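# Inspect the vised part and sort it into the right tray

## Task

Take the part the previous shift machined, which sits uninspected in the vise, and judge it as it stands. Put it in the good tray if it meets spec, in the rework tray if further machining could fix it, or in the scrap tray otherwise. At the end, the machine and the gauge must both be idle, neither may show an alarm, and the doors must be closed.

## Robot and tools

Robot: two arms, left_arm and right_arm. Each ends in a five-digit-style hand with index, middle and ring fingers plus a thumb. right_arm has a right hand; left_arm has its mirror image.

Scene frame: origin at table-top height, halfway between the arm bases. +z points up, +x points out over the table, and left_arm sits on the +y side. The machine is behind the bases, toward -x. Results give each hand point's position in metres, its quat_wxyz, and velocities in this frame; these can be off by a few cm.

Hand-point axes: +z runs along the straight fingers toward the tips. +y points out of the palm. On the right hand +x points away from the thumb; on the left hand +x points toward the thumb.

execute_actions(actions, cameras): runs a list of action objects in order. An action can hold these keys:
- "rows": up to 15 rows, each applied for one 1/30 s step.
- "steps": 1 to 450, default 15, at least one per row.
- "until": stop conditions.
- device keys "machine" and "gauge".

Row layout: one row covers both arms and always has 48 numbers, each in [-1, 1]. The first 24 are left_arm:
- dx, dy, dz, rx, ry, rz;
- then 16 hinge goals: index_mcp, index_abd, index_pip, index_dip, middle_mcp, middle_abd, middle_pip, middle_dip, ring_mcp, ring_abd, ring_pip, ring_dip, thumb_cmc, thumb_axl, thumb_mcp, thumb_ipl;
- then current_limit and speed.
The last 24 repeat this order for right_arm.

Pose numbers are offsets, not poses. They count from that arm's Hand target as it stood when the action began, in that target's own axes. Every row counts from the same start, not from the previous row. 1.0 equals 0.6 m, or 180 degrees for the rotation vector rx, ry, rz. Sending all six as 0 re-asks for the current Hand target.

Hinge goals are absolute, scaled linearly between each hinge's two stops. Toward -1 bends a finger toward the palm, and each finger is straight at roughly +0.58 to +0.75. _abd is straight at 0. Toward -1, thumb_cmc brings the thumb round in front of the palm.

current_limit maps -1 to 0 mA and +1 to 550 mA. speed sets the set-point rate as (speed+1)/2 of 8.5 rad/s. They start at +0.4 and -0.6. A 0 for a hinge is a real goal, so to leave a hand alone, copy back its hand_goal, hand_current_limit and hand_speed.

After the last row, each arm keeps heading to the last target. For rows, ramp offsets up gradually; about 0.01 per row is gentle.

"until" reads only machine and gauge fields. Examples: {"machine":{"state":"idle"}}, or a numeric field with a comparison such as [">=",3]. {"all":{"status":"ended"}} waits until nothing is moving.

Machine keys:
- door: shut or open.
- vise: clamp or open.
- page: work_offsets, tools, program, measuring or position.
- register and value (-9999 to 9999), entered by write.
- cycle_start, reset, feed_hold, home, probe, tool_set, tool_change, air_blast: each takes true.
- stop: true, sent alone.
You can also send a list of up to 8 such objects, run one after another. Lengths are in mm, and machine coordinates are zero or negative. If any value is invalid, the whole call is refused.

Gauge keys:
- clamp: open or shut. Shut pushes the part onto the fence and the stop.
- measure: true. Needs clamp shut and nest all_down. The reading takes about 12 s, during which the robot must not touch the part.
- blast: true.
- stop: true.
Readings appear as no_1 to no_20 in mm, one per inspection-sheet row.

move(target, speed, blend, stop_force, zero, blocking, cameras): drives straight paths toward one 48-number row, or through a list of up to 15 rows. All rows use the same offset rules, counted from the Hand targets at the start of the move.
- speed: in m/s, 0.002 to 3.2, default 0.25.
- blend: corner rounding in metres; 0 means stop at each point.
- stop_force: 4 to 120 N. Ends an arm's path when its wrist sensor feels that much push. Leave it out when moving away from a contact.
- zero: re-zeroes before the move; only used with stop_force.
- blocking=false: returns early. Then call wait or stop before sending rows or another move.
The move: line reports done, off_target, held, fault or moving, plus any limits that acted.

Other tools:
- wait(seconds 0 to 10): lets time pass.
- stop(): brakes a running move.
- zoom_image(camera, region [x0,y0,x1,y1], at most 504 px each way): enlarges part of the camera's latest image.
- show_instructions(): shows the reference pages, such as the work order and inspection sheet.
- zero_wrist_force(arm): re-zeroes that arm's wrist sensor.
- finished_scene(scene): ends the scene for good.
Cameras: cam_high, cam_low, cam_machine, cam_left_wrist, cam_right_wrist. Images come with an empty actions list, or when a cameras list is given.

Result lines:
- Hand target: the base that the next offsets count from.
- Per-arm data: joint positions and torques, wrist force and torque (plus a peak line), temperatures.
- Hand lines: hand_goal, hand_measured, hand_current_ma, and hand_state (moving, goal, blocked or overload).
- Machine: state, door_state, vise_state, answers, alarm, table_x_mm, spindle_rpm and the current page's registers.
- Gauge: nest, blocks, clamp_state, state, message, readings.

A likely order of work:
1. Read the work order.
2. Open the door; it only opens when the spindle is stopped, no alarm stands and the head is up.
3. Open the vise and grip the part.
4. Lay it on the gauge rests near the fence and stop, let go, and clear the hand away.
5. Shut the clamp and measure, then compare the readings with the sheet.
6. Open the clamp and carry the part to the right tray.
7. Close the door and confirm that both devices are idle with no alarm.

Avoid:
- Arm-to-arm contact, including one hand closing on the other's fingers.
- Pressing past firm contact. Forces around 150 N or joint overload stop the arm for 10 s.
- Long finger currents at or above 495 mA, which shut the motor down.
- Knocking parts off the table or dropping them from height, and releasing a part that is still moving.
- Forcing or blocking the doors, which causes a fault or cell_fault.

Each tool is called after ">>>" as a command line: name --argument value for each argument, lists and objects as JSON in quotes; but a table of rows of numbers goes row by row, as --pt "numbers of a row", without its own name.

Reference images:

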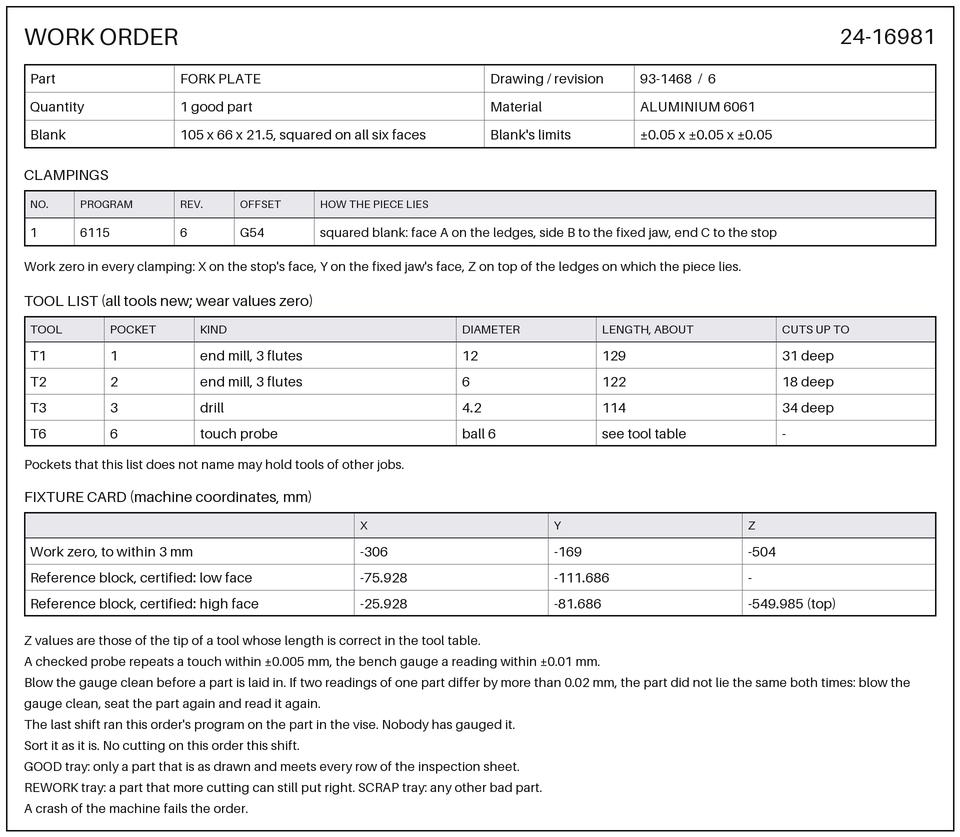

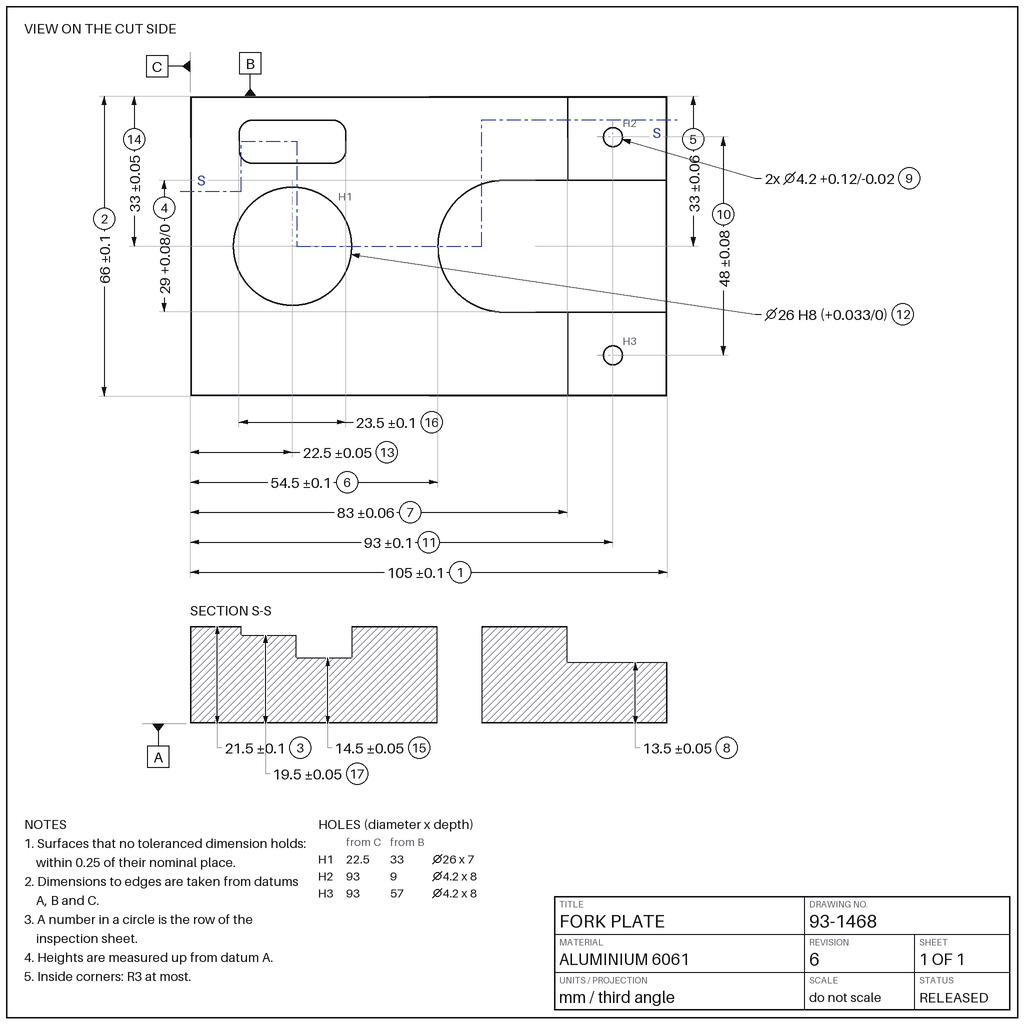

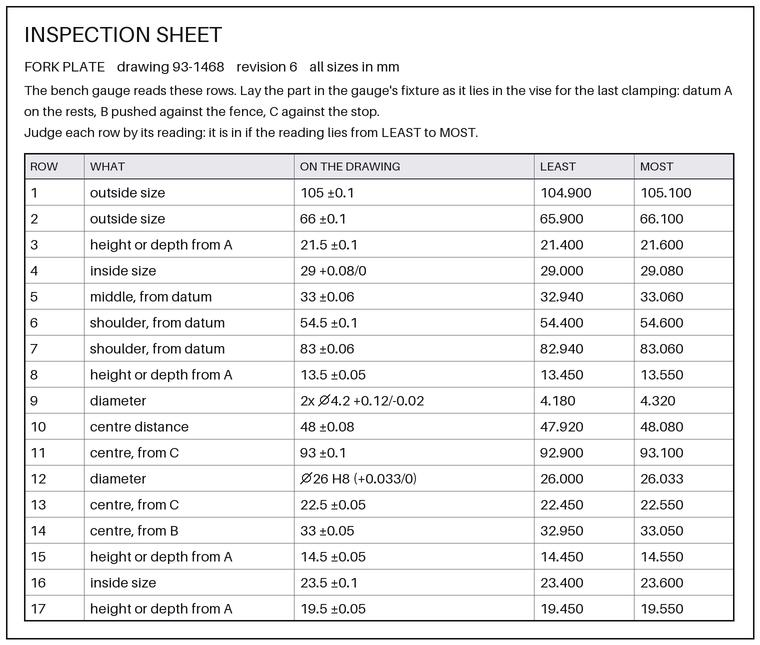

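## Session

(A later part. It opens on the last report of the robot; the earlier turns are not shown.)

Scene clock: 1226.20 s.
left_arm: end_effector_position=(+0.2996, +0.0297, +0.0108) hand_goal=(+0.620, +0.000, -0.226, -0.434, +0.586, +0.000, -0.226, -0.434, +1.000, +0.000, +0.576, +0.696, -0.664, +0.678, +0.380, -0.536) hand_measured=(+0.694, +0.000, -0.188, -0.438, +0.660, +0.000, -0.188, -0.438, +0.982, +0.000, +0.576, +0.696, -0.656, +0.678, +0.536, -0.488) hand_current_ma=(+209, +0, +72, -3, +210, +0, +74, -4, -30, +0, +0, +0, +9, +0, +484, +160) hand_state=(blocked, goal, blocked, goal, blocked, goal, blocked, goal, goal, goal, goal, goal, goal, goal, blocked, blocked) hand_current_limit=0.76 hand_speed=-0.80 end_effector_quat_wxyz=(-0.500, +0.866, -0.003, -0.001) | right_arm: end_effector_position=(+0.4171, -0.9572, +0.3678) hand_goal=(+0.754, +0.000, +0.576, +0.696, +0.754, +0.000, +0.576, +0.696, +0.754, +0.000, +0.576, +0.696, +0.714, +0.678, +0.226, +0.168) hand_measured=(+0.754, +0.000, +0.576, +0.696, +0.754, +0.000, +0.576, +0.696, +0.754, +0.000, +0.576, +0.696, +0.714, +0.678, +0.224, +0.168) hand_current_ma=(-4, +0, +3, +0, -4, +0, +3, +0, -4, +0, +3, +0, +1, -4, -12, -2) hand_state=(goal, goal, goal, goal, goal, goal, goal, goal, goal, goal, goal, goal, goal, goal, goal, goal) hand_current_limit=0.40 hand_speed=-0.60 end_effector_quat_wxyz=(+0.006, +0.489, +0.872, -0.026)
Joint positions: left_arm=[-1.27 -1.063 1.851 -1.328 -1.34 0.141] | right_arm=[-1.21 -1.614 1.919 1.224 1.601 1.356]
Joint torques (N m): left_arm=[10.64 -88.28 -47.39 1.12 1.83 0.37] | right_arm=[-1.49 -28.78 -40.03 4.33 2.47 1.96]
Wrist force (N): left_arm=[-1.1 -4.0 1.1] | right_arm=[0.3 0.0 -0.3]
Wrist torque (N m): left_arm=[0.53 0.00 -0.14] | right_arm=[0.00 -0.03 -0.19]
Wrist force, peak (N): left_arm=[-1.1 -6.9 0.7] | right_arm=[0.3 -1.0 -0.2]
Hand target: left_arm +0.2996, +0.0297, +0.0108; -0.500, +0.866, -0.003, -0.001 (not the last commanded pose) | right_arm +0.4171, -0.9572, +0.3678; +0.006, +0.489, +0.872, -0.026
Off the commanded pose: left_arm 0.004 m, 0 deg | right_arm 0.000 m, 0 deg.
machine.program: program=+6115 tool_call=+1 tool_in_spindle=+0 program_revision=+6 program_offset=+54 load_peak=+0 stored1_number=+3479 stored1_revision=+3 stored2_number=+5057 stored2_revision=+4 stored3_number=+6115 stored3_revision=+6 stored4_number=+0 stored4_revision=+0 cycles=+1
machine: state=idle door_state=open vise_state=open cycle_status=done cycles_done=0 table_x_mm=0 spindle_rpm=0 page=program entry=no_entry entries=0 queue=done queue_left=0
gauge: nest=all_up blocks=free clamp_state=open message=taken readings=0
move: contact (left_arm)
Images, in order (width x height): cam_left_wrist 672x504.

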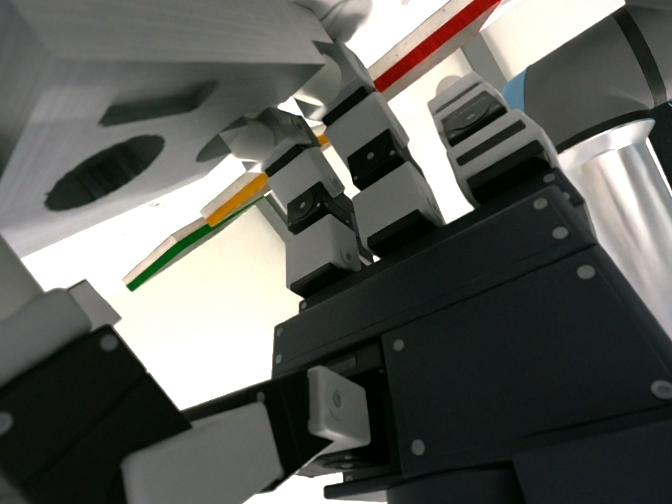

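>>> execute_actions --actions '[{"rows":[[0,0,0,0,0,0,0.70,0,-0.2263,-0.4348,0.67,0,-0.2263,-0.4348,1.0,0,0.576,0.696,-0.664,0.677,0.50,-0.5351,0.76,-0.92,0,0,0,0,0,0,0.754,0,0.576,0.696,0.754,0,0.576,0.696,0.754,0,0.576,0.696,0.714,0.678,0.226,0.168,0.4,-0.6]],"steps":45},{"rows":[[0,0,0,0,0,0,0.80,0,-0.2263,-0.4348,0.78,0,-0.2263,-0.4348,1.0,0,0.576,0.696,-0.664,0.677,0.60,-0.5351,0.6,-0.88,0,0,0,0,0,0,0.754,0,0.576,0.696,0.754,0,0.576,0.696,0.754,0,0.576,0.696,0.714,0.678,0.226,0.168,0.4,-0.6]],"steps":60}]' --cameras '["cam_high","cam_low","cam_left_wrist"]'

>>> zoom_image --camera "cam_high" --region '[270, 110, 440, 240]'

Scene clock: 1234.50 s.
left_arm: end_effector_position=(+0.2996, +0.0297, +0.0108) hand_goal=(+0.800, +0.000, -0.226, -0.434, +0.780, +0.000, -0.226, -0.434, +1.000, +0.000, +0.576, +0.696, -0.664, +0.678, +0.600, -0.536) hand_measured=(+0.784, +0.000, -0.224, -0.432, +0.764, +0.000, -0.224, -0.432, +0.982, +0.000, +0.576, +0.696, -0.660, +0.678, +0.592, -0.534) hand_current_ma=(-23, +0, +2, +1, -25, +0, +2, +1, -30, +0, +0, +0, +3, +0, -10, +2) hand_state=(goal, goal, goal, goal, goal, goal, goal, goal, goal, goal, goal, goal, goal, goal, goal, goal) hand_current_limit=0.60 hand_speed=-0.88 end_effector_quat_wxyz=(-0.500, +0.866, -0.003, -0.001) | right_arm: end_effector_position=(+0.4171, -0.9572, +0.3678) hand_goal=(+0.754, +0.000, +0.576, +0.696, +0.754, +0.000, +0.576, +0.696, +0.754, +0.000, +0.576, +0.696, +0.714, +0.678, +0.226, +0.168) hand_measured=(+0.754, +0.000, +0.576, +0.696, +0.754, +0.000, +0.576, +0.696, +0.754, +0.000, +0.576, +0.696, +0.714, +0.678, +0.224, +0.168) hand_current_ma=(-4, +0, +3, +0, -4, +0, +3, +0, -4, +0, +3, +0, +1, -4, -12, -2) hand_state=(goal, goal, goal, goal, goal, goal, goal, goal, goal, goal, goal, goal, goal, goal, goal, goal) hand_current_limit=0.40 hand_speed=-0.60 end_effector_quat_wxyz=(+0.006, +0.489, +0.872, -0.026)
Joint positions: left_arm=[-1.27 -1.063 1.851 -1.328 -1.34 0.141] | right_arm=[-1.21 -1.614 1.919 1.224 1.601 1.356]
Joint torques (N m): left_arm=[3.49 -89.81 -22.87 0.73 2.05 1.04] | right_arm=[-2.3 -30.55 -39.66 4.45 2.82 2.15]
Wrist force (N): left_arm=[-0.3 1.1 -0.7] | right_arm=[0.4 0.0 -0.7]
Wrist torque (N m): left_arm=[0.23 -0.04 -0.12] | right_arm=[0.04 -0.03 -0.18]
Wrist force, peak (N): left_arm=[-1.2 -4.4 1.2] | right_arm=[1.1 -0.3 0.2]
Hand target: left_arm +0.2996, +0.0297, +0.0108; -0.500, +0.866, -0.003, -0.001 | right_arm +0.4171, -0.9572, +0.3678; +0.006, +0.489, +0.872, -0.026
Off the commanded pose: left_arm 0.000 m, 0 deg | right_arm 0.000 m, 0 deg.
machine.program: program=+6115 tool_call=+1 tool_in_spindle=+0 program_revision=+6 program_offset=+54 load_peak=+0 stored1_number=+3479 stored1_revision=+3 stored2_number=+5057 stored2_revision=+4 stored3_number=+6115 stored3_revision=+6 stored4_number=+0 stored4_revision=+0 cycles=+1
machine: state=idle door_state=open vise_state=open cycle_status=done cycles_done=0 table_x_mm=0 spindle_rpm=0 page=program entry=no_entry entries=0 queue=done queue_left=0
gauge: nest=all_up blocks=free clamp_state=open message=taken readings=0
Images, in order (width x height): cam_high 672x504, cam_low 672x504, cam_left_wrist 672x504.

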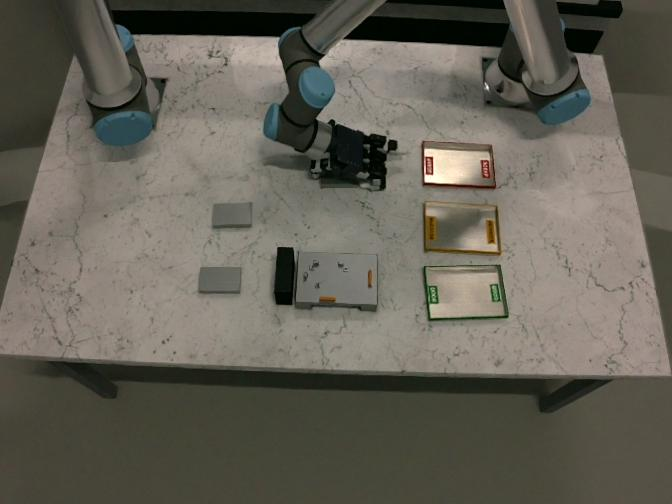

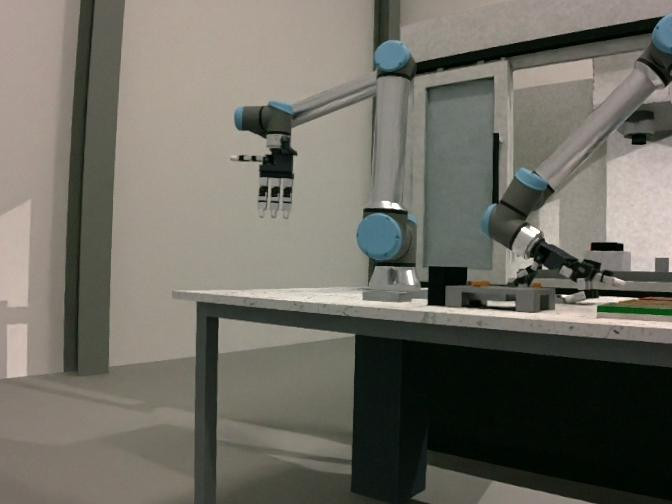

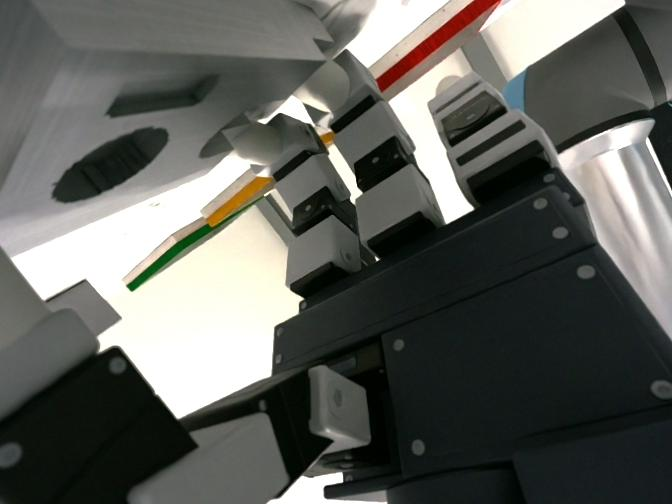

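Scaled by 2.965 from the camera's 672x504 image, which has a finer 960x720 frame.

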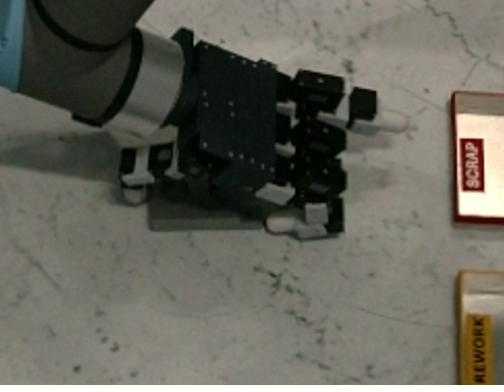

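>>> execute_actions --actions '[{"rows":[[0,0,0,0,0,0,0.87,0,-0.2263,-0.4348,0.87,0,-0.2263,-0.4348,1.0,0,0.576,0.696,-0.664,0.677,0.66,-0.5351,0.4,-0.8,0,0,0,0,0,0,0.754,0,0.576,0.696,0.754,0,0.576,0.696,0.754,0,0.576,0.696,0.714,0.678,0.226,0.168,0.4,-0.6]],"steps":30}]'

>>> move --target '[0,-0.4475,-0.2583,0,0,0,0.87,0,-0.2263,-0.4348,0.87,0,-0.2263,-0.4348,1.0,0,0.576,0.696,-0.664,0.677,0.66,-0.5351,0.4,-0.8,0,0,0,0,0,0,0.754,0,0.576,0.696,0.754,0,0.576,0.696,0.754,0,0.576,0.696,0.714,0.678,0.226,0.168,0.4,-0.6]' --speed 0.12 --cameras '["cam_high","cam_low","cam_left_wrist"]'

>>> zoom_image --camera "cam_high" --region '[270, 110, 440, 240]'

Scene clock: 1256.43 s.
left_arm: end_effector_position=(+0.2996, +0.0297, +0.0108) hand_goal=(+0.870, +0.000, -0.226, -0.434, +0.870, +0.000, -0.226, -0.434, +1.000, +0.000, +0.576, +0.696, -0.664, +0.678, +0.660, -0.536) hand_measured=(+0.854, +0.000, -0.224, -0.432, +0.852, +0.000, -0.224, -0.432, +0.982, +0.000, +0.576, +0.696, -0.660, +0.678, +0.652, -0.534) hand_current_ma=(-24, +0, +2, +1, -27, +0, +2, +1, -30, +0, +0, +0, +3, +0, -11, +2) hand_state=(goal, goal, goal, goal, goal, goal, goal, goal, goal, goal, goal, goal, goal, goal, goal, goal) hand_current_limit=0.40 hand_speed=-0.80 end_effector_quat_wxyz=(-0.500, +0.866, -0.003, -0.001) | right_arm: end_effector_position=(+0.4171, -0.9572, +0.3678) hand_goal=(+0.754, +0.000, +0.576, +0.696, +0.754, +0.000, +0.576, +0.696, +0.754, +0.000, +0.576, +0.696, +0.714, +0.678, +0.226, +0.168) hand_measured=(+0.754, +0.000, +0.576, +0.696, +0.754, +0.000, +0.576, +0.696, +0.754, +0.000, +0.576, +0.696, +0.714, +0.678, +0.224, +0.168) hand_current_ma=(-4, +0, +3, +0, -4, +0, +3, +0, -4, +0, +3, +0, +1, -4, -12, -2) hand_state=(goal, goal, goal, goal, goal, goal, goal, goal, goal, goal, goal, goal, goal, goal, goal, goal) hand_current_limit=0.40 hand_speed=-0.60 end_effector_quat_wxyz=(+0.006, +0.489, +0.872, -0.026)
Joint positions: left_arm=[-1.27 -1.063 1.851 -1.328 -1.34 0.141] | right_arm=[-1.21 -1.614 1.919 1.224 1.601 1.356]
Joint torques (N m): left_arm=[-4.2 -91.23 -22.79 0.52 1.73 0.82] | right_arm=[-5.58 -30.29 -40.69 4.26 2.74 2.43]
Wrist force (N): left_arm=[-0.6 1.0 -0.6] | right_arm=[-0.1 -0.3 -0.4]
Wrist torque (N m): left_arm=[0.21 0.00 -0.15] | right_arm=[-0.01 0.03 -0.23]
Wrist force, peak (N): left_arm=[-1.1 1.2 -0.8] | right_arm=[0.6 -0.8 -0.8]
Hand target: left_arm +0.2996, +0.0297, +0.0108; -0.500, +0.866, -0.003, -0.001 | right_arm +0.4171, -0.9572, +0.3678; +0.006, +0.489, +0.872, -0.026
Off the commanded pose: left_arm 0.000 m, 0 deg | right_arm 0.000 m, 0 deg.
machine.program: program=+6115 tool_call=+1 tool_in_spindle=+0 program_revision=+6 program_offset=+54 load_peak=+0 stored1_number=+3479 stored1_revision=+3 stored2_number=+5057 stored2_revision=+4 stored3_number=+6115 stored3_revision=+6 stored4_number=+0 stored4_revision=+0 cycles=+1
machine: state=idle door_state=open vise_state=open cycle_status=done cycles_done=0 table_x_mm=0 spindle_rpm=0 page=program entry=no_entry entries=0 queue=done queue_left=0
gauge: nest=all_up blocks=free clamp_state=open message=taken readings=0

Scene clock: 1259.57 s.
left_arm: end_effector_position=(+0.3009, +0.0297, +0.3206) hand_goal=(+0.870, +0.000, -0.226, -0.434, +0.870, +0.000, -0.226, -0.434, +1.000, +0.000, +0.576, +0.696, -0.664, +0.678, +0.660, -0.536) hand_measured=(+0.854, +0.000, -0.224, -0.432, +0.852, +0.000, -0.224, -0.432, +0.982, +0.000, +0.576, +0.696, -0.660, +0.678, +0.652, -0.534) hand_current_ma=(-23, +0, +2, +1, -26, +0, +2, +1, -30, +0, +0, +0, +3, +0, -10, +2) hand_state=(goal, goal, goal, goal, goal, goal, goal, goal, goal, goal, goal, goal, goal, goal, goal, goal) hand_current_limit=0.40 hand_speed=-0.80 end_effector_quat_wxyz=(-0.500, +0.866, -0.003, -0.001) | right_arm: end_effector_position=(+0.4171, -0.9572, +0.3678) hand_goal=(+0.754, +0.000, +0.576, +0.696, +0.754, +0.000, +0.576, +0.696, +0.754, +0.000, +0.576, +0.696, +0.714, +0.678, +0.226, +0.168) hand_measured=(+0.754, +0.000, +0.576, +0.696, +0.754, +0.000, +0.576, +0.696, +0.754, +0.000, +0.576, +0.696, +0.714, +0.678, +0.224, +0.168) hand_current_ma=(-4, +0, +3, +0, -4, +0, +3, +0, -4, +0, +3, +0, +1, -4, -12, -2) hand_state=(goal, goal, goal, goal, goal, goal, goal, goal, goal, goal, goal, goal, goal, goal, goal, goal) hand_current_limit=0.40 hand_speed=-0.60 end_effector_quat_wxyz=(+0.006, +0.489, +0.872, -0.026)
Joint positions: left_arm=[-1.268 -1.322 1.595 -0.813 -1.339 0.141] | right_arm=[-1.21 -1.614 1.919 1.224 1.601 1.356]
Joint torques (N m): left_arm=[13.74 -82.85 -59.31 2.58 -0.01 -0.48] | right_arm=[-5.26 -32.42 -40.2 4.39 2.73 1.74]
Wrist force (N): left_arm=[-0.6 0.4 0.0] | right_arm=[0.0 -0.6 -0.2]
Wrist torque (N m): left_arm=[0.01 0.03 -0.12] | right_arm=[-0.07 0.00 -0.23]
Wrist force, peak (N): left_arm=[-1.0 0.8 -1.3] | right_arm=[1.0 -0.5 -0.1]
Hand target: left_arm +0.3009, +0.0297, +0.3208; -0.500, +0.866, -0.003, -0.001 | right_arm +0.4171, -0.9572, +0.3678; +0.006, +0.489, +0.872, -0.026
Off the commanded pose: left_arm 0.000 m, 0 deg | right_arm 0.000 m, 0 deg.
machine.program: program=+6115 tool_call=+1 tool_in_spindle=+0 program_revision=+6 program_offset=+54 load_peak=+0 stored1_number=+3479 stored1_revision=+3 stored2_number=+5057 stored2_revision=+4 stored3_number=+6115 stored3_revision=+6 stored4_number=+0 stored4_revision=+0 cycles=+1
machine: state=idle door_state=open vise_state=open cycle_status=done cycles_done=0 table_x_mm=0 spindle_rpm=0 page=program entry=no_entry entries=0 queue=done queue_left=0
gauge: nest=all_up blocks=free clamp_state=open message=taken readings=0
move: done
Images, in order (width x height): cam_high 672x504, cam_low 672x504, cam_left_wrist 672x504.

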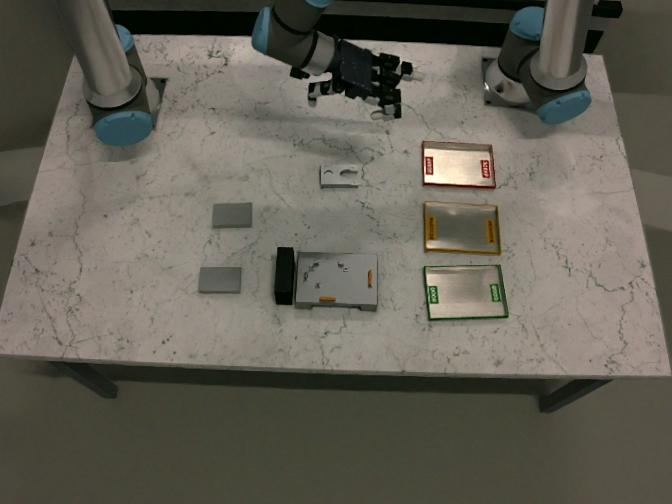

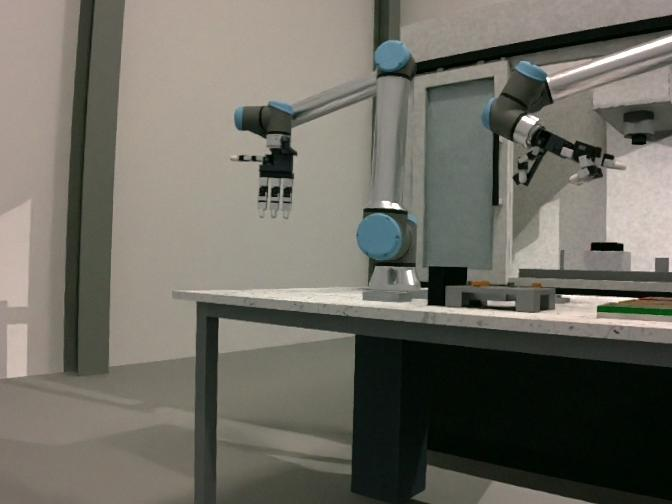

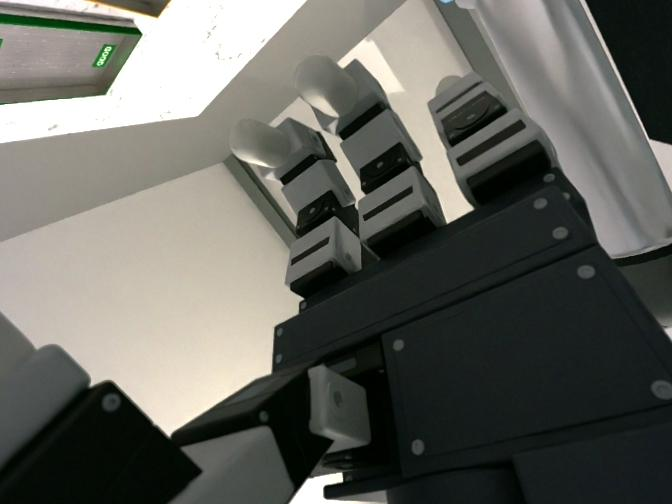

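Scaled by 2.965 from the camera's 672x504 image, which has a finer 960x720 frame.

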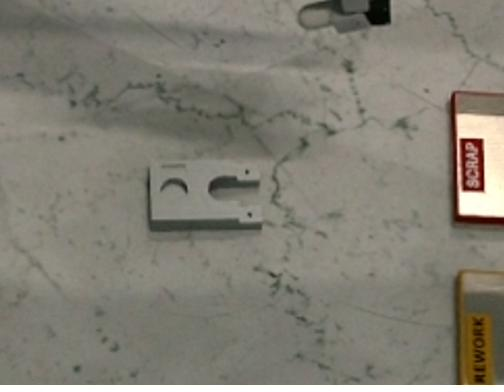

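>>> zoom_image --camera "cam_high" --region '[310, 155, 370, 195]'

>>> zoom_image --camera "cam_high" --region '[270, 240, 390, 320]'

>>> zoom_image --camera "cam_high" --region '[410, 130, 520, 330]'

Scaled by 8.400 from the camera's 672x504 image, which has a finer 960x720 frame.

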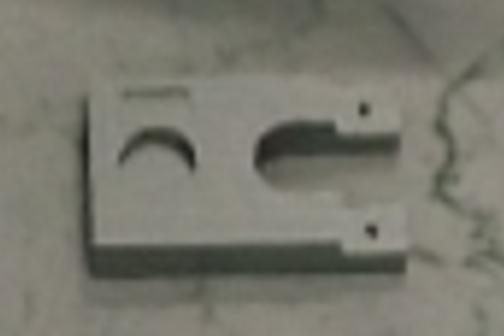

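Scaled by 4.200 from the camera's 672x504 image, which has a finer 960x720 frame.

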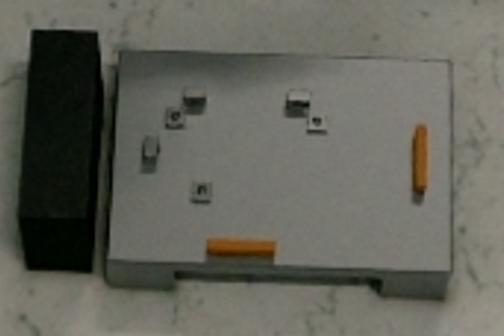

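Scaled by 2.520 from the camera's 672x504 image, which has a finer 960x720 frame.

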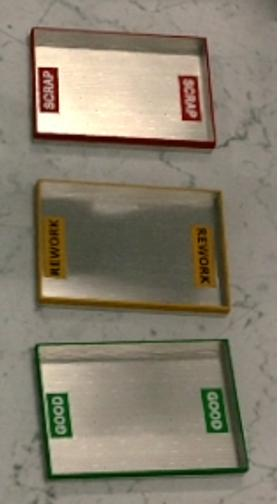

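>>> move --target '[0,-0.0183,-0.0683,0.1667,0,0,0.87,0,-0.2263,-0.4348,0.87,0,-0.2263,-0.4348,1.0,0,0.576,0.696,-0.664,0.677,0.66,-0.5351,0.4,-0.8,0,0,0,0,0,0,0.754,0,0.576,0.696,0.754,0,0.576,0.696,0.754,0,0.576,0.696,0.714,0.678,0.226,0.168,0.4,-0.6]' --speed 0.2

Scene clock: 1320.83 s.
left_arm: end_effector_position=(+0.3008, -0.0003, +0.3508) hand_goal=(+0.870, +0.000, -0.226, -0.434, +0.870, +0.000, -0.226, -0.434, +1.000, +0.000, +0.576, +0.696, -0.664, +0.678, +0.660, -0.536) hand_measured=(+0.854, +0.000, -0.224, -0.432, +0.852, +0.000, -0.224, -0.432, +0.982, +0.000, +0.576, +0.696, -0.660, +0.678, +0.656, -0.534) hand_current_ma=(-23, +0, +1, +1, -26, +0, +1, +1, -29, +0, +0, +0, +3, +0, -5, +2) hand_state=(goal, goal, goal, goal, goal, goal, goal, goal, goal, goal, goal, goal, goal, goal, goal, goal) hand_current_limit=0.40 hand_speed=-0.80 end_effector_quat_wxyz=(+0.707, -0.707, +0.003, +0.000) | right_arm: end_effector_position=(+0.4171, -0.9572, +0.3678) hand_goal=(+0.754, +0.000, +0.576, +0.696, +0.754, +0.000, +0.576, +0.696, +0.754, +0.000, +0.576, +0.696, +0.714, +0.678, +0.226, +0.168) hand_measured=(+0.754, +0.000, +0.576, +0.696, +0.754, +0.000, +0.576, +0.696, +0.754, +0.000, +0.576, +0.696, +0.714, +0.678, +0.224, +0.168) hand_current_ma=(-4, +0, +3, +0, -4, +0, +3, +0, -4, +0, +3, +0, +1, -4, -12, -2) hand_state=(goal, goal, goal, goal, goal, goal, goal, goal, goal, goal, goal, goal, goal, goal, goal, goal) hand_current_limit=0.40 hand_speed=-0.60 end_effector_quat_wxyz=(+0.006, +0.489, +0.872, -0.026)
Joint positions: left_arm=[-1.301 -1.043 1.315 -0.273 -1.333 0.004] | right_arm=[-1.21 -1.614 1.919 1.224 1.601 1.356]
Joint torques (N m): left_arm=[-15.13 -72.86 -55.5 6.05 -1.64 -2.05] | right_arm=[-7.21 -31.35 -40.77 4.6 2.74 1.86]
Wrist force (N): left_arm=[-0.4 0.4 -1.0] | right_arm=[0.6 0.0 -0.2]
Wrist torque (N m): left_arm=[-0.07 -0.11 0.17] | right_arm=[0.00 -0.07 -0.17]
Wrist force, peak (N): left_arm=[-1.0 0.2 -1.4] | right_arm=[1.0 -0.9 -0.2]
Hand target: left_arm +0.3008, -0.0003, +0.3508; +0.707, -0.707, +0.003, +0.000 | right_arm +0.4171, -0.9572, +0.3678; +0.006, +0.489, +0.872, -0.026
Off the commanded pose: left_arm 0.000 m, 0 deg | right_arm 0.000 m, 0 deg.
machine.program: program=+6115 tool_call=+1 tool_in_spindle=+0 program_revision=+6 program_offset=+54 load_peak=+0 stored1_number=+3479 stored1_revision=+3 stored2_number=+5057 stored2_revision=+4 stored3_number=+6115 stored3_revision=+6 stored4_number=+0 stored4_revision=+0 cycles=+1
machine: state=idle door_state=open vise_state=open cycle_status=done cycles_done=0 table_x_mm=0 spindle_rpm=0 page=program entry=no_entry entries=0 queue=done queue_left=0
gauge: nest=all_up blocks=free clamp_state=open message=taken readings=0
move: done

>>> move --pt "0.248 0 0.0 0.0014 0.333 0 0.6986 0 -0.8832 0.3913 0.6986 0 -0.8832 0.3913 1.0 0 0.576 0.696 -0.664 0.677 0.66 -0.5351 0.4 -0.4 0 0 0 0 0 0 0.754 0 0.576 0.696 0.754 0 0.576 0.696 0.754 0 0.576 0.696 0.714 0.678 0.226 0.168 0.4 -0.6" --pt "0.415 0 -0.133 0.0028 0.6667 0 0.6986 0 -0.8832 0.3913 0.6986 0 -0.8832 0.3913 1.0 0 0.576 0.696 -0.664 0.677 0.66 -0.5351 0.4 -0.4 0 0 0 0 0 0 0.754 0 0.576 0.696 0.754 0 0.576 0.696 0.754 0 0.576 0.696 0.714 0.678 0.226 0.168 0.4 -0.6" --speed 0.35

Scene clock: 1334.37 s.
left_arm: end_effector_position=(+0.5495, -0.0812, +0.3498) hand_goal=(+0.698, +0.000, -0.884, +0.392, +0.698, +0.000, -0.884, +0.392, +1.000, +0.000, +0.576, +0.696, -0.664, +0.678, +0.660, -0.536) hand_measured=(+0.692, +0.000, -0.880, +0.390, +0.692, +0.000, -0.880, +0.390, +0.982, +0.000, +0.576, +0.696, -0.660, +0.678, +0.656, -0.534) hand_current_ma=(-5, +0, +3, -1, -5, +0, +3, -1, -28, +0, +0, +0, +2, +0, -5, +2) hand_state=(goal, goal, goal, goal, goal, goal, goal, goal, goal, goal, goal, goal, goal, goal, goal, goal) hand_current_limit=0.40 hand_speed=-0.40 end_effector_quat_wxyz=(+0.354, -0.351, +0.614, -0.612) | right_arm: end_effector_position=(+0.4171, -0.9572, +0.3678) hand_goal=(+0.754, +0.000, +0.576, +0.696, +0.754, +0.000, +0.576, +0.696, +0.754, +0.000, +0.576, +0.696, +0.714, +0.678, +0.226, +0.168) hand_measured=(+0.754, +0.000, +0.576, +0.696, +0.754, +0.000, +0.576, +0.696, +0.754, +0.000, +0.576, +0.696, +0.714, +0.678, +0.224, +0.168) hand_current_ma=(-4, +0, +3, +0, -4, +0, +3, +0, -4, +0, +3, +0, +1, -4, -12, -2) hand_state=(goal, goal, goal, goal, goal, goal, goal, goal, goal, goal, goal, goal, goal, goal, goal, goal) hand_current_limit=0.40 hand_speed=-0.60 end_effector_quat_wxyz=(+0.006, +0.489, +0.872, -0.026)
Joint positions: left_arm=[-1.071 -1.394 1.806 -0.413 0.992 0.005] | right_arm=[-1.21 -1.614 1.919 1.224 1.601 1.356]
Joint torques (N m): left_arm=[9.91 -41.26 -57.79 1.09 2.5 -2.34] | right_arm=[-7.16 -30.68 -39.65 4.2 2.87 2.24]
Wrist force (N): left_arm=[-0.5 -0.1 -1.5] | right_arm=[0.7 -0.4 0.0]
Wrist torque (N m): left_arm=[0.03 -0.07 0.25] | right_arm=[-0.06 -0.09 -0.17]
Wrist force, peak (N): left_arm=[-1.0 0.2 -1.9] | right_arm=[1.0 -0.5 -0.5]
Hand target: left_arm +0.5495, -0.0812, +0.3498; +0.354, -0.351, +0.614, -0.612 | right_arm +0.4171, -0.9572, +0.3678; +0.006, +0.489, +0.872, -0.026
Off the commanded pose: left_arm 0.000 m, 0 deg | right_arm 0.000 m, 0 deg.
machine.program: program=+6115 tool_call=+1 tool_in_spindle=+0 program_revision=+6 program_offset=+54 load_peak=+0 stored1_number=+3479 stored1_revision=+3 stored2_number=+5057 stored2_revision=+4 stored3_number=+6115 stored3_revision=+6 stored4_number=+0 stored4_revision=+0 cycles=+1
machine: state=idle door_state=open vise_state=open cycle_status=done cycles_done=0 table_x_mm=0 spindle_rpm=0 page=program entry=no_entry entries=0 queue=done queue_left=0
gauge: nest=all_up blocks=free clamp_state=open message=taken readings=0
move: done

>>> move --target '[0,0,0,-0.1667,0,0,0.6986,0,-0.8832,0.3913,0.6986,0,-0.8832,0.3913,1.0,0,0.576,0.696,-0.664,0.677,0.6404,-0.5351,0.4,-0.4,0,0,0,0,0,0,0.754,0,0.576,0.696,0.754,0,0.576,0.696,0.754,0,0.576,0.696,0.714,0.678,0.226,0.168,0.4,-0.6]' --speed 0.3

Scene clock: 1339.63 s.
left_arm: end_effector_position=(+0.5495, -0.0812, +0.3498) hand_goal=(+0.698, +0.000, -0.884, +0.392, +0.698, +0.000, -0.884, +0.392, +1.000, +0.000, +0.576, +0.696, -0.664, +0.678, +0.640, -0.536) hand_measured=(+0.692, +0.000, -0.880, +0.390, +0.692, +0.000, -0.880, +0.390, +0.982, +0.000, +0.576, +0.696, -0.660, +0.678, +0.640, -0.534) hand_current_ma=(-5, +0, +3, -1, -5, +0, +3, -1, -28, +0, +0, +0, +2, +0, +0, +2) hand_state=(goal, goal, goal, goal, goal, goal, goal, goal, goal, goal, goal, goal, goal, goal, goal, goal) hand_current_limit=0.40 hand_speed=-0.40 end_effector_quat_wxyz=(+0.251, -0.430, +0.751, -0.433) | right_arm: end_effector_position=(+0.4171, -0.9572, +0.3678) hand_goal=(+0.754, +0.000, +0.576, +0.696, +0.754, +0.000, +0.576, +0.696, +0.754, +0.000, +0.576, +0.696, +0.714, +0.678, +0.226, +0.168) hand_measured=(+0.754, +0.000, +0.576, +0.696, +0.754, +0.000, +0.576, +0.696, +0.754, +0.000, +0.576, +0.696, +0.714, +0.678, +0.224, +0.168) hand_current_ma=(-4, +0, +3, +0, -4, +0, +3, +0, -4, +0, +3, +0, +1, -4, -12, -2) hand_state=(goal, goal, goal, goal, goal, goal, goal, goal, goal, goal, goal, goal, goal, goal, goal, goal) hand_current_limit=0.40 hand_speed=-0.60 end_effector_quat_wxyz=(+0.006, +0.489, +0.872, -0.026)
Joint positions: left_arm=[-1.012 -1.218 1.41 0.395 1.124 -0.275] | right_arm=[-1.21 -1.614 1.919 1.224 1.601 1.356]
Joint torques (N m): left_arm=[13.35 -61.91 -57.32 4.34 0.54 -1.76] | right_arm=[-7.31 -32.04 -39.21 4.17 2.73 2.18]
Wrist force (N): left_arm=[-0.9 -0.3 -0.5] | right_arm=[0.2 -0.4 -0.2]
Wrist torque (N m): left_arm=[0.03 0.10 0.18] | right_arm=[-0.05 -0.01 -0.20]
Wrist force, peak (N): left_arm=[-0.9 0.2 -2.0] | right_arm=[0.6 -0.9 -0.7]
Hand target: left_arm +0.5495, -0.0812, +0.3498; +0.251, -0.430, +0.751, -0.433 | right_arm +0.4171, -0.9572, +0.3678; +0.006, +0.489, +0.872, -0.026
Off the commanded pose: left_arm 0.000 m, 0 deg | right_arm 0.000 m, 0 deg.
machine.program: program=+6115 tool_call=+1 tool_in_spindle=+0 program_revision=+6 program_offset=+54 load_peak=+0 stored1_number=+3479 stored1_revision=+3 stored2_number=+5057 stored2_revision=+4 stored3_number=+6115 stored3_revision=+6 stored4_number=+0 stored4_revision=+0 cycles=+1
machine: state=idle door_state=open vise_state=open cycle_status=done cycles_done=0 table_x_mm=0 spindle_rpm=0 page=program entry=no_entry entries=0 queue=done queue_left=0
gauge: nest=all_up blocks=free clamp_state=open message=taken readings=0
move: done

>>> move --target '[0.0673,0.4625,-0.1367,-0.0008,-0.1448,-0.0832,0.6986,0,-0.8832,0.3913,0.6986,0,-0.8832,0.3913,1.0,0,0.576,0.696,-0.664,0.677,0.6404,-0.5351,0.4,-0.4,0,0,0,0,0,0,0.754,0,0.576,0.696,0.754,0,0.576,0.696,0.754,0,0.576,0.696,0.714,0.678,0.226,0.168,0.4,-0.6]' --speed 0.2 --cameras '["cam_high","cam_low","cam_left_wrist"]'

>>> zoom_image --camera "cam_high" --region '[270, 90, 440, 220]'

>>> zoom_image --camera "cam_low" --region '[480, 140, 672, 330]'

Scene clock: 1348.50 s.
left_arm: end_effector_position=(+0.3484, -0.0095, +0.1503) hand_goal=(+0.698, +0.000, -0.884, +0.392, +0.698, +0.000, -0.884, +0.392, +1.000, +0.000, +0.576, +0.696, -0.664, +0.678, +0.640, -0.536) hand_measured=(+0.692, +0.000, -0.880, +0.390, +0.692, +0.000, -0.880, +0.390, +0.982, +0.000, +0.576, +0.696, -0.662, +0.678, +0.640, -0.534) hand_current_ma=(-5, +0, +3, -1, -5, +0, +3, -1, -28, +0, +0, +0, +2, +0, +0, +2) hand_state=(goal, goal, goal, goal, goal, goal, goal, goal, goal, goal, goal, goal, goal, goal, goal, goal) hand_current_limit=0.40 hand_speed=-0.40 end_effector_quat_wxyz=(-0.355, +0.610, -0.614, +0.353) | right_arm: end_effector_position=(+0.4171, -0.9572, +0.3678) hand_goal=(+0.754, +0.000, +0.576, +0.696, +0.754, +0.000, +0.576, +0.696, +0.754, +0.000, +0.576, +0.696, +0.714, +0.678, +0.226, +0.168) hand_measured=(+0.754, +0.000, +0.576, +0.696, +0.754, +0.000, +0.576, +0.696, +0.754, +0.000, +0.576, +0.696, +0.714, +0.678, +0.224, +0.168) hand_current_ma=(-4, +0, +3, +0, -4, +0, +3, +0, -4, +0, +3, +0, +1, -4, -12, -2) hand_state=(goal, goal, goal, goal, goal, goal, goal, goal, goal, goal, goal, goal, goal, goal, goal, goal) hand_current_limit=0.40 hand_speed=-0.60 end_effector_quat_wxyz=(+0.006, +0.489, +0.872, -0.026)
Joint positions: left_arm=[-1.366 -1.158 1.842 0.602 0.548 -1.234] | right_arm=[-1.21 -1.614 1.919 1.224 1.601 1.356]
Joint torques (N m): left_arm=[-14.53 -53.59 -41.75 7.54 -3.83 -2.92] | right_arm=[-7.67 -32.41 -39.78 4.15 2.94 2.14]
Wrist force (N): left_arm=[-1.0 1.0 -0.8] | right_arm=[0.4 0.1 -0.4]
Wrist torque (N m): left_arm=[0.26 0.09 0.12] | right_arm=[0.03 -0.04 -0.18]
Wrist force, peak (N): left_arm=[-1.7 -1.7 -0.1] | right_arm=[0.9 -0.6 -0.5]
Hand target: left_arm +0.3484, -0.0096, +0.1503; -0.355, +0.610, -0.614, +0.353 | right_arm +0.4171, -0.9572, +0.3678; +0.006, +0.489, +0.872, -0.026
Off the commanded pose: left_arm 0.000 m, 0 deg | right_arm 0.000 m, 0 deg.
machine.program: program=+6115 tool_call=+1 tool_in_spindle=+0 program_revision=+6 program_offset=+54 load_peak=+0 stored1_number=+3479 stored1_revision=+3 stored2_number=+5057 stored2_revision=+4 stored3_number=+6115 stored3_revision=+6 stored4_number=+0 stored4_revision=+0 cycles=+1
machine: state=idle door_state=open vise_state=open cycle_status=done cycles_done=0 table_x_mm=0 spindle_rpm=0 page=program entry=no_entry entries=0 queue=done queue_left=0
gauge: nest=all_up blocks=free clamp_state=open message=taken readings=0
move: done
Images, in order (width x height): cam_high 672x504, cam_low 672x504, cam_left_wrist 672x504.

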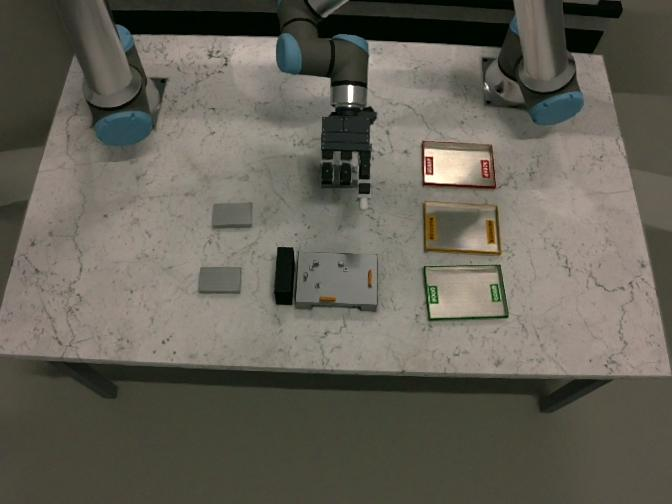

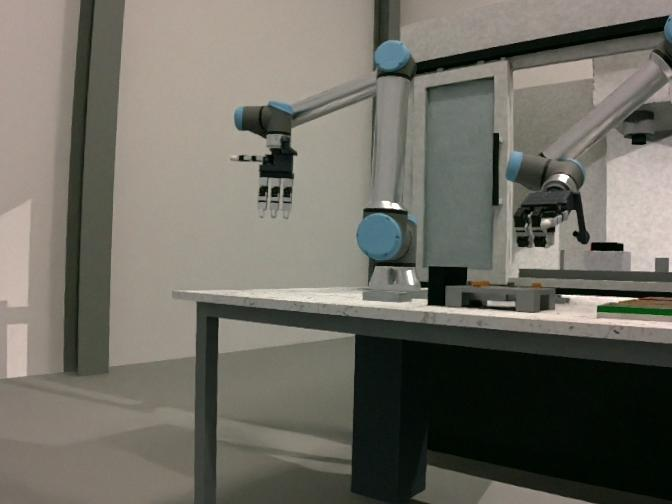

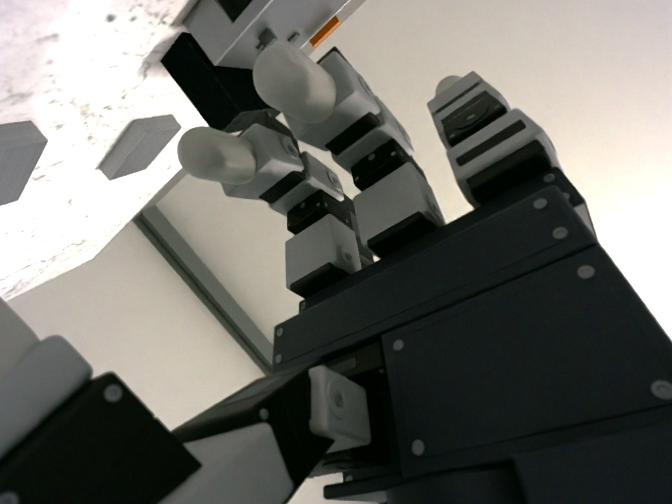

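Scaled by 2.965 from the camera's 672x504 image, which has a finer 960x720 frame.

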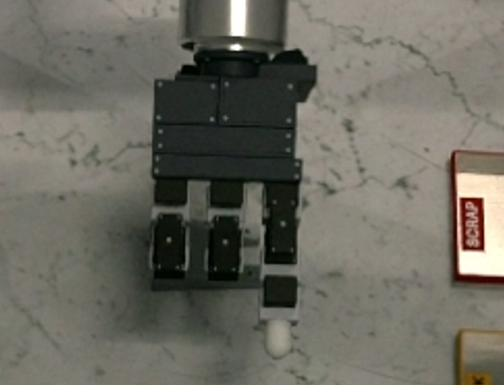

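Scaled by 2.625 from the camera's 672x504 image, which has a finer 960x720 frame.

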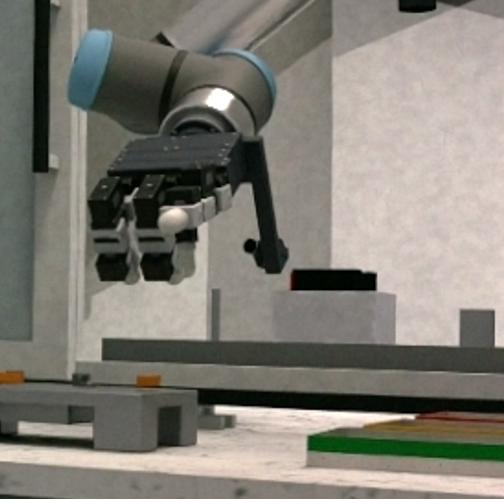

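>>> execute_actions --actions '[]' --cameras '["cam_high","cam_low","cam_left_wrist"]'

Scene clock: 1372.53 s.
left_arm: end_effector_position=(+0.3484, -0.0096, +0.1503) hand_goal=(+0.698, +0.000, -0.884, +0.392, +0.698, +0.000, -0.884, +0.392, +1.000, +0.000, +0.576, +0.696, -0.664, +0.678, +0.640, -0.536) hand_measured=(+0.692, +0.000, -0.880, +0.390, +0.692, +0.000, -0.880, +0.390, +0.982, +0.000, +0.576, +0.696, -0.662, +0.678, +0.640, -0.534) hand_current_ma=(-5, +0, +3, -1, -5, +0, +3, -1, -28, +0, +0, +0, +2, +0, +0, +2) hand_state=(goal, goal, goal, goal, goal, goal, goal, goal, goal, goal, goal, goal, goal, goal, goal, goal) hand_current_limit=0.40 hand_speed=-0.40 end_effector_quat_wxyz=(-0.355, +0.610, -0.614, +0.353) | right_arm: end_effector_position=(+0.4171, -0.9572, +0.3678) hand_goal=(+0.754, +0.000, +0.576, +0.696, +0.754, +0.000, +0.576, +0.696, +0.754, +0.000, +0.576, +0.696, +0.714, +0.678, +0.226, +0.168) hand_measured=(+0.754, +0.000, +0.576, +0.696, +0.754, +0.000, +0.576, +0.696, +0.754, +0.000, +0.576, +0.696, +0.714, +0.678, +0.224, +0.168) hand_current_ma=(-4, +0, +3, +0, -4, +0, +3, +0, -4, +0, +3, +0, +1, -4, -12, -2) hand_state=(goal, goal, goal, goal, goal, goal, goal, goal, goal, goal, goal, goal, goal, goal, goal, goal) hand_current_limit=0.40 hand_speed=-0.60 end_effector_quat_wxyz=(+0.006, +0.489, +0.872, -0.026)
Joint positions: left_arm=[-1.366 -1.158 1.842 0.603 0.548 -1.234] | right_arm=[-1.21 -1.614 1.919 1.224 1.601 1.356]
Joint velocities: within noise
Joint torques (N m): left_arm=[-15.43 -50.16 -44.77 7.24 -3.92 -1.32] | right_arm=[-8.65 -31.83 -39.47 4.1 2.74 1.95]
Motor temperatures (°C): left_arm=[36 29 34 31 35 33] | right_arm=[35 37 33 38 33 36]
Wrist force (N): left_arm=[-0.9 1.0 -0.9] | right_arm=[0.4 -0.5 -0.2]
Wrist torque (N m): left_arm=[0.27 0.07 0.13] | right_arm=[-0.06 -0.05 -0.19]
Wrist force, peak (N): left_arm=[-1.2 1.3 -1.2] | right_arm=[0.4 -1.1 -0.4]
Hand target: left_arm +0.3484, -0.0096, +0.1503; -0.355, +0.610, -0.614, +0.353 | right_arm +0.4171, -0.9572, +0.3678; +0.006, +0.489, +0.872, -0.026
Off the commanded pose: left_arm 0.000 m, 0 deg | right_arm 0.000 m, 0 deg.
machine.program: program=+6115 tool_call=+1 tool_in_spindle=+0 program_revision=+6 program_offset=+54 load_peak=+0 stored1_number=+3479 stored1_revision=+3 stored2_number=+5057 stored2_revision=+4 stored3_number=+6115 stored3_revision=+6 stored4_number=+0 stored4_revision=+0 cycles=+1
machine: state=idle door_state=open vise_state=open cycle_status=done cycles_done=0 table_x_mm=0 spindle_rpm=0 page=program entry=no_entry entries=0 queue=done queue_left=0
gauge: nest=all_up blocks=free clamp_state=open message=taken readings=0
Images, in order (width x height): cam_high 672x504, cam_low 672x504, cam_left_wrist 672x504.

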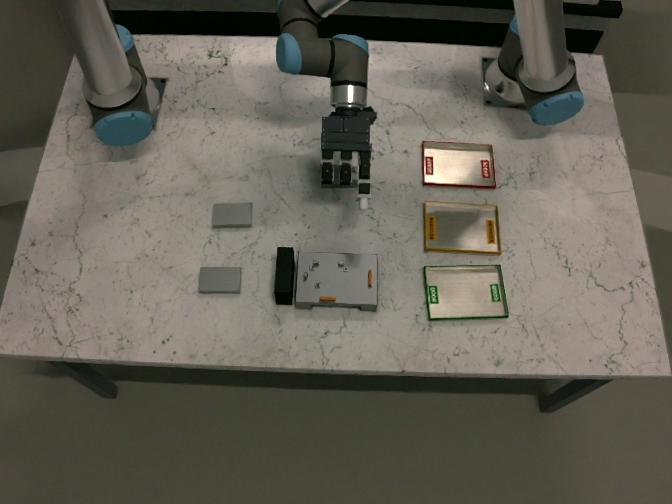

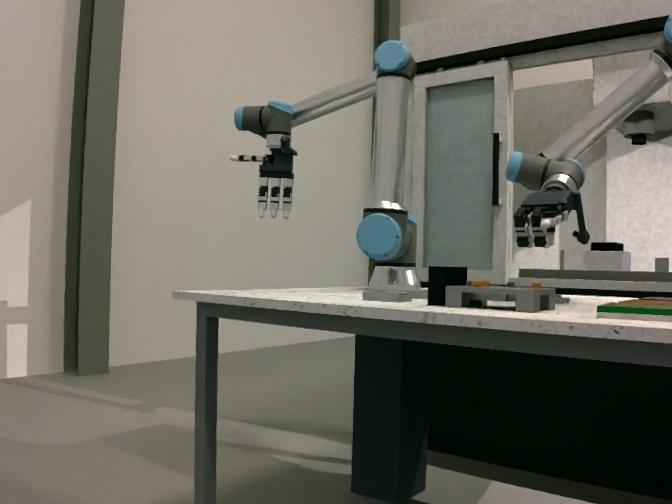

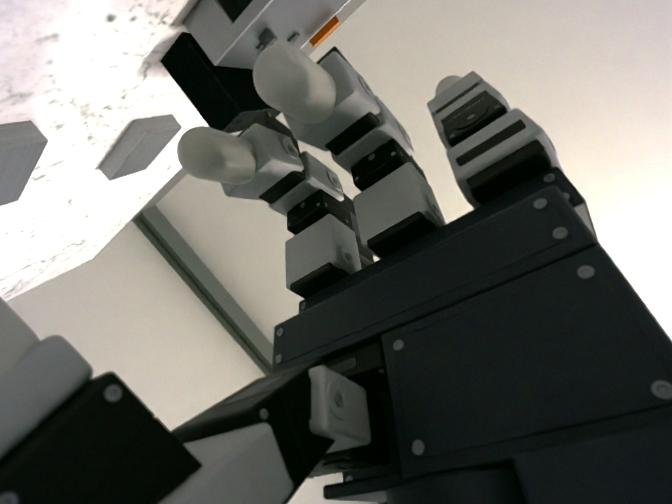

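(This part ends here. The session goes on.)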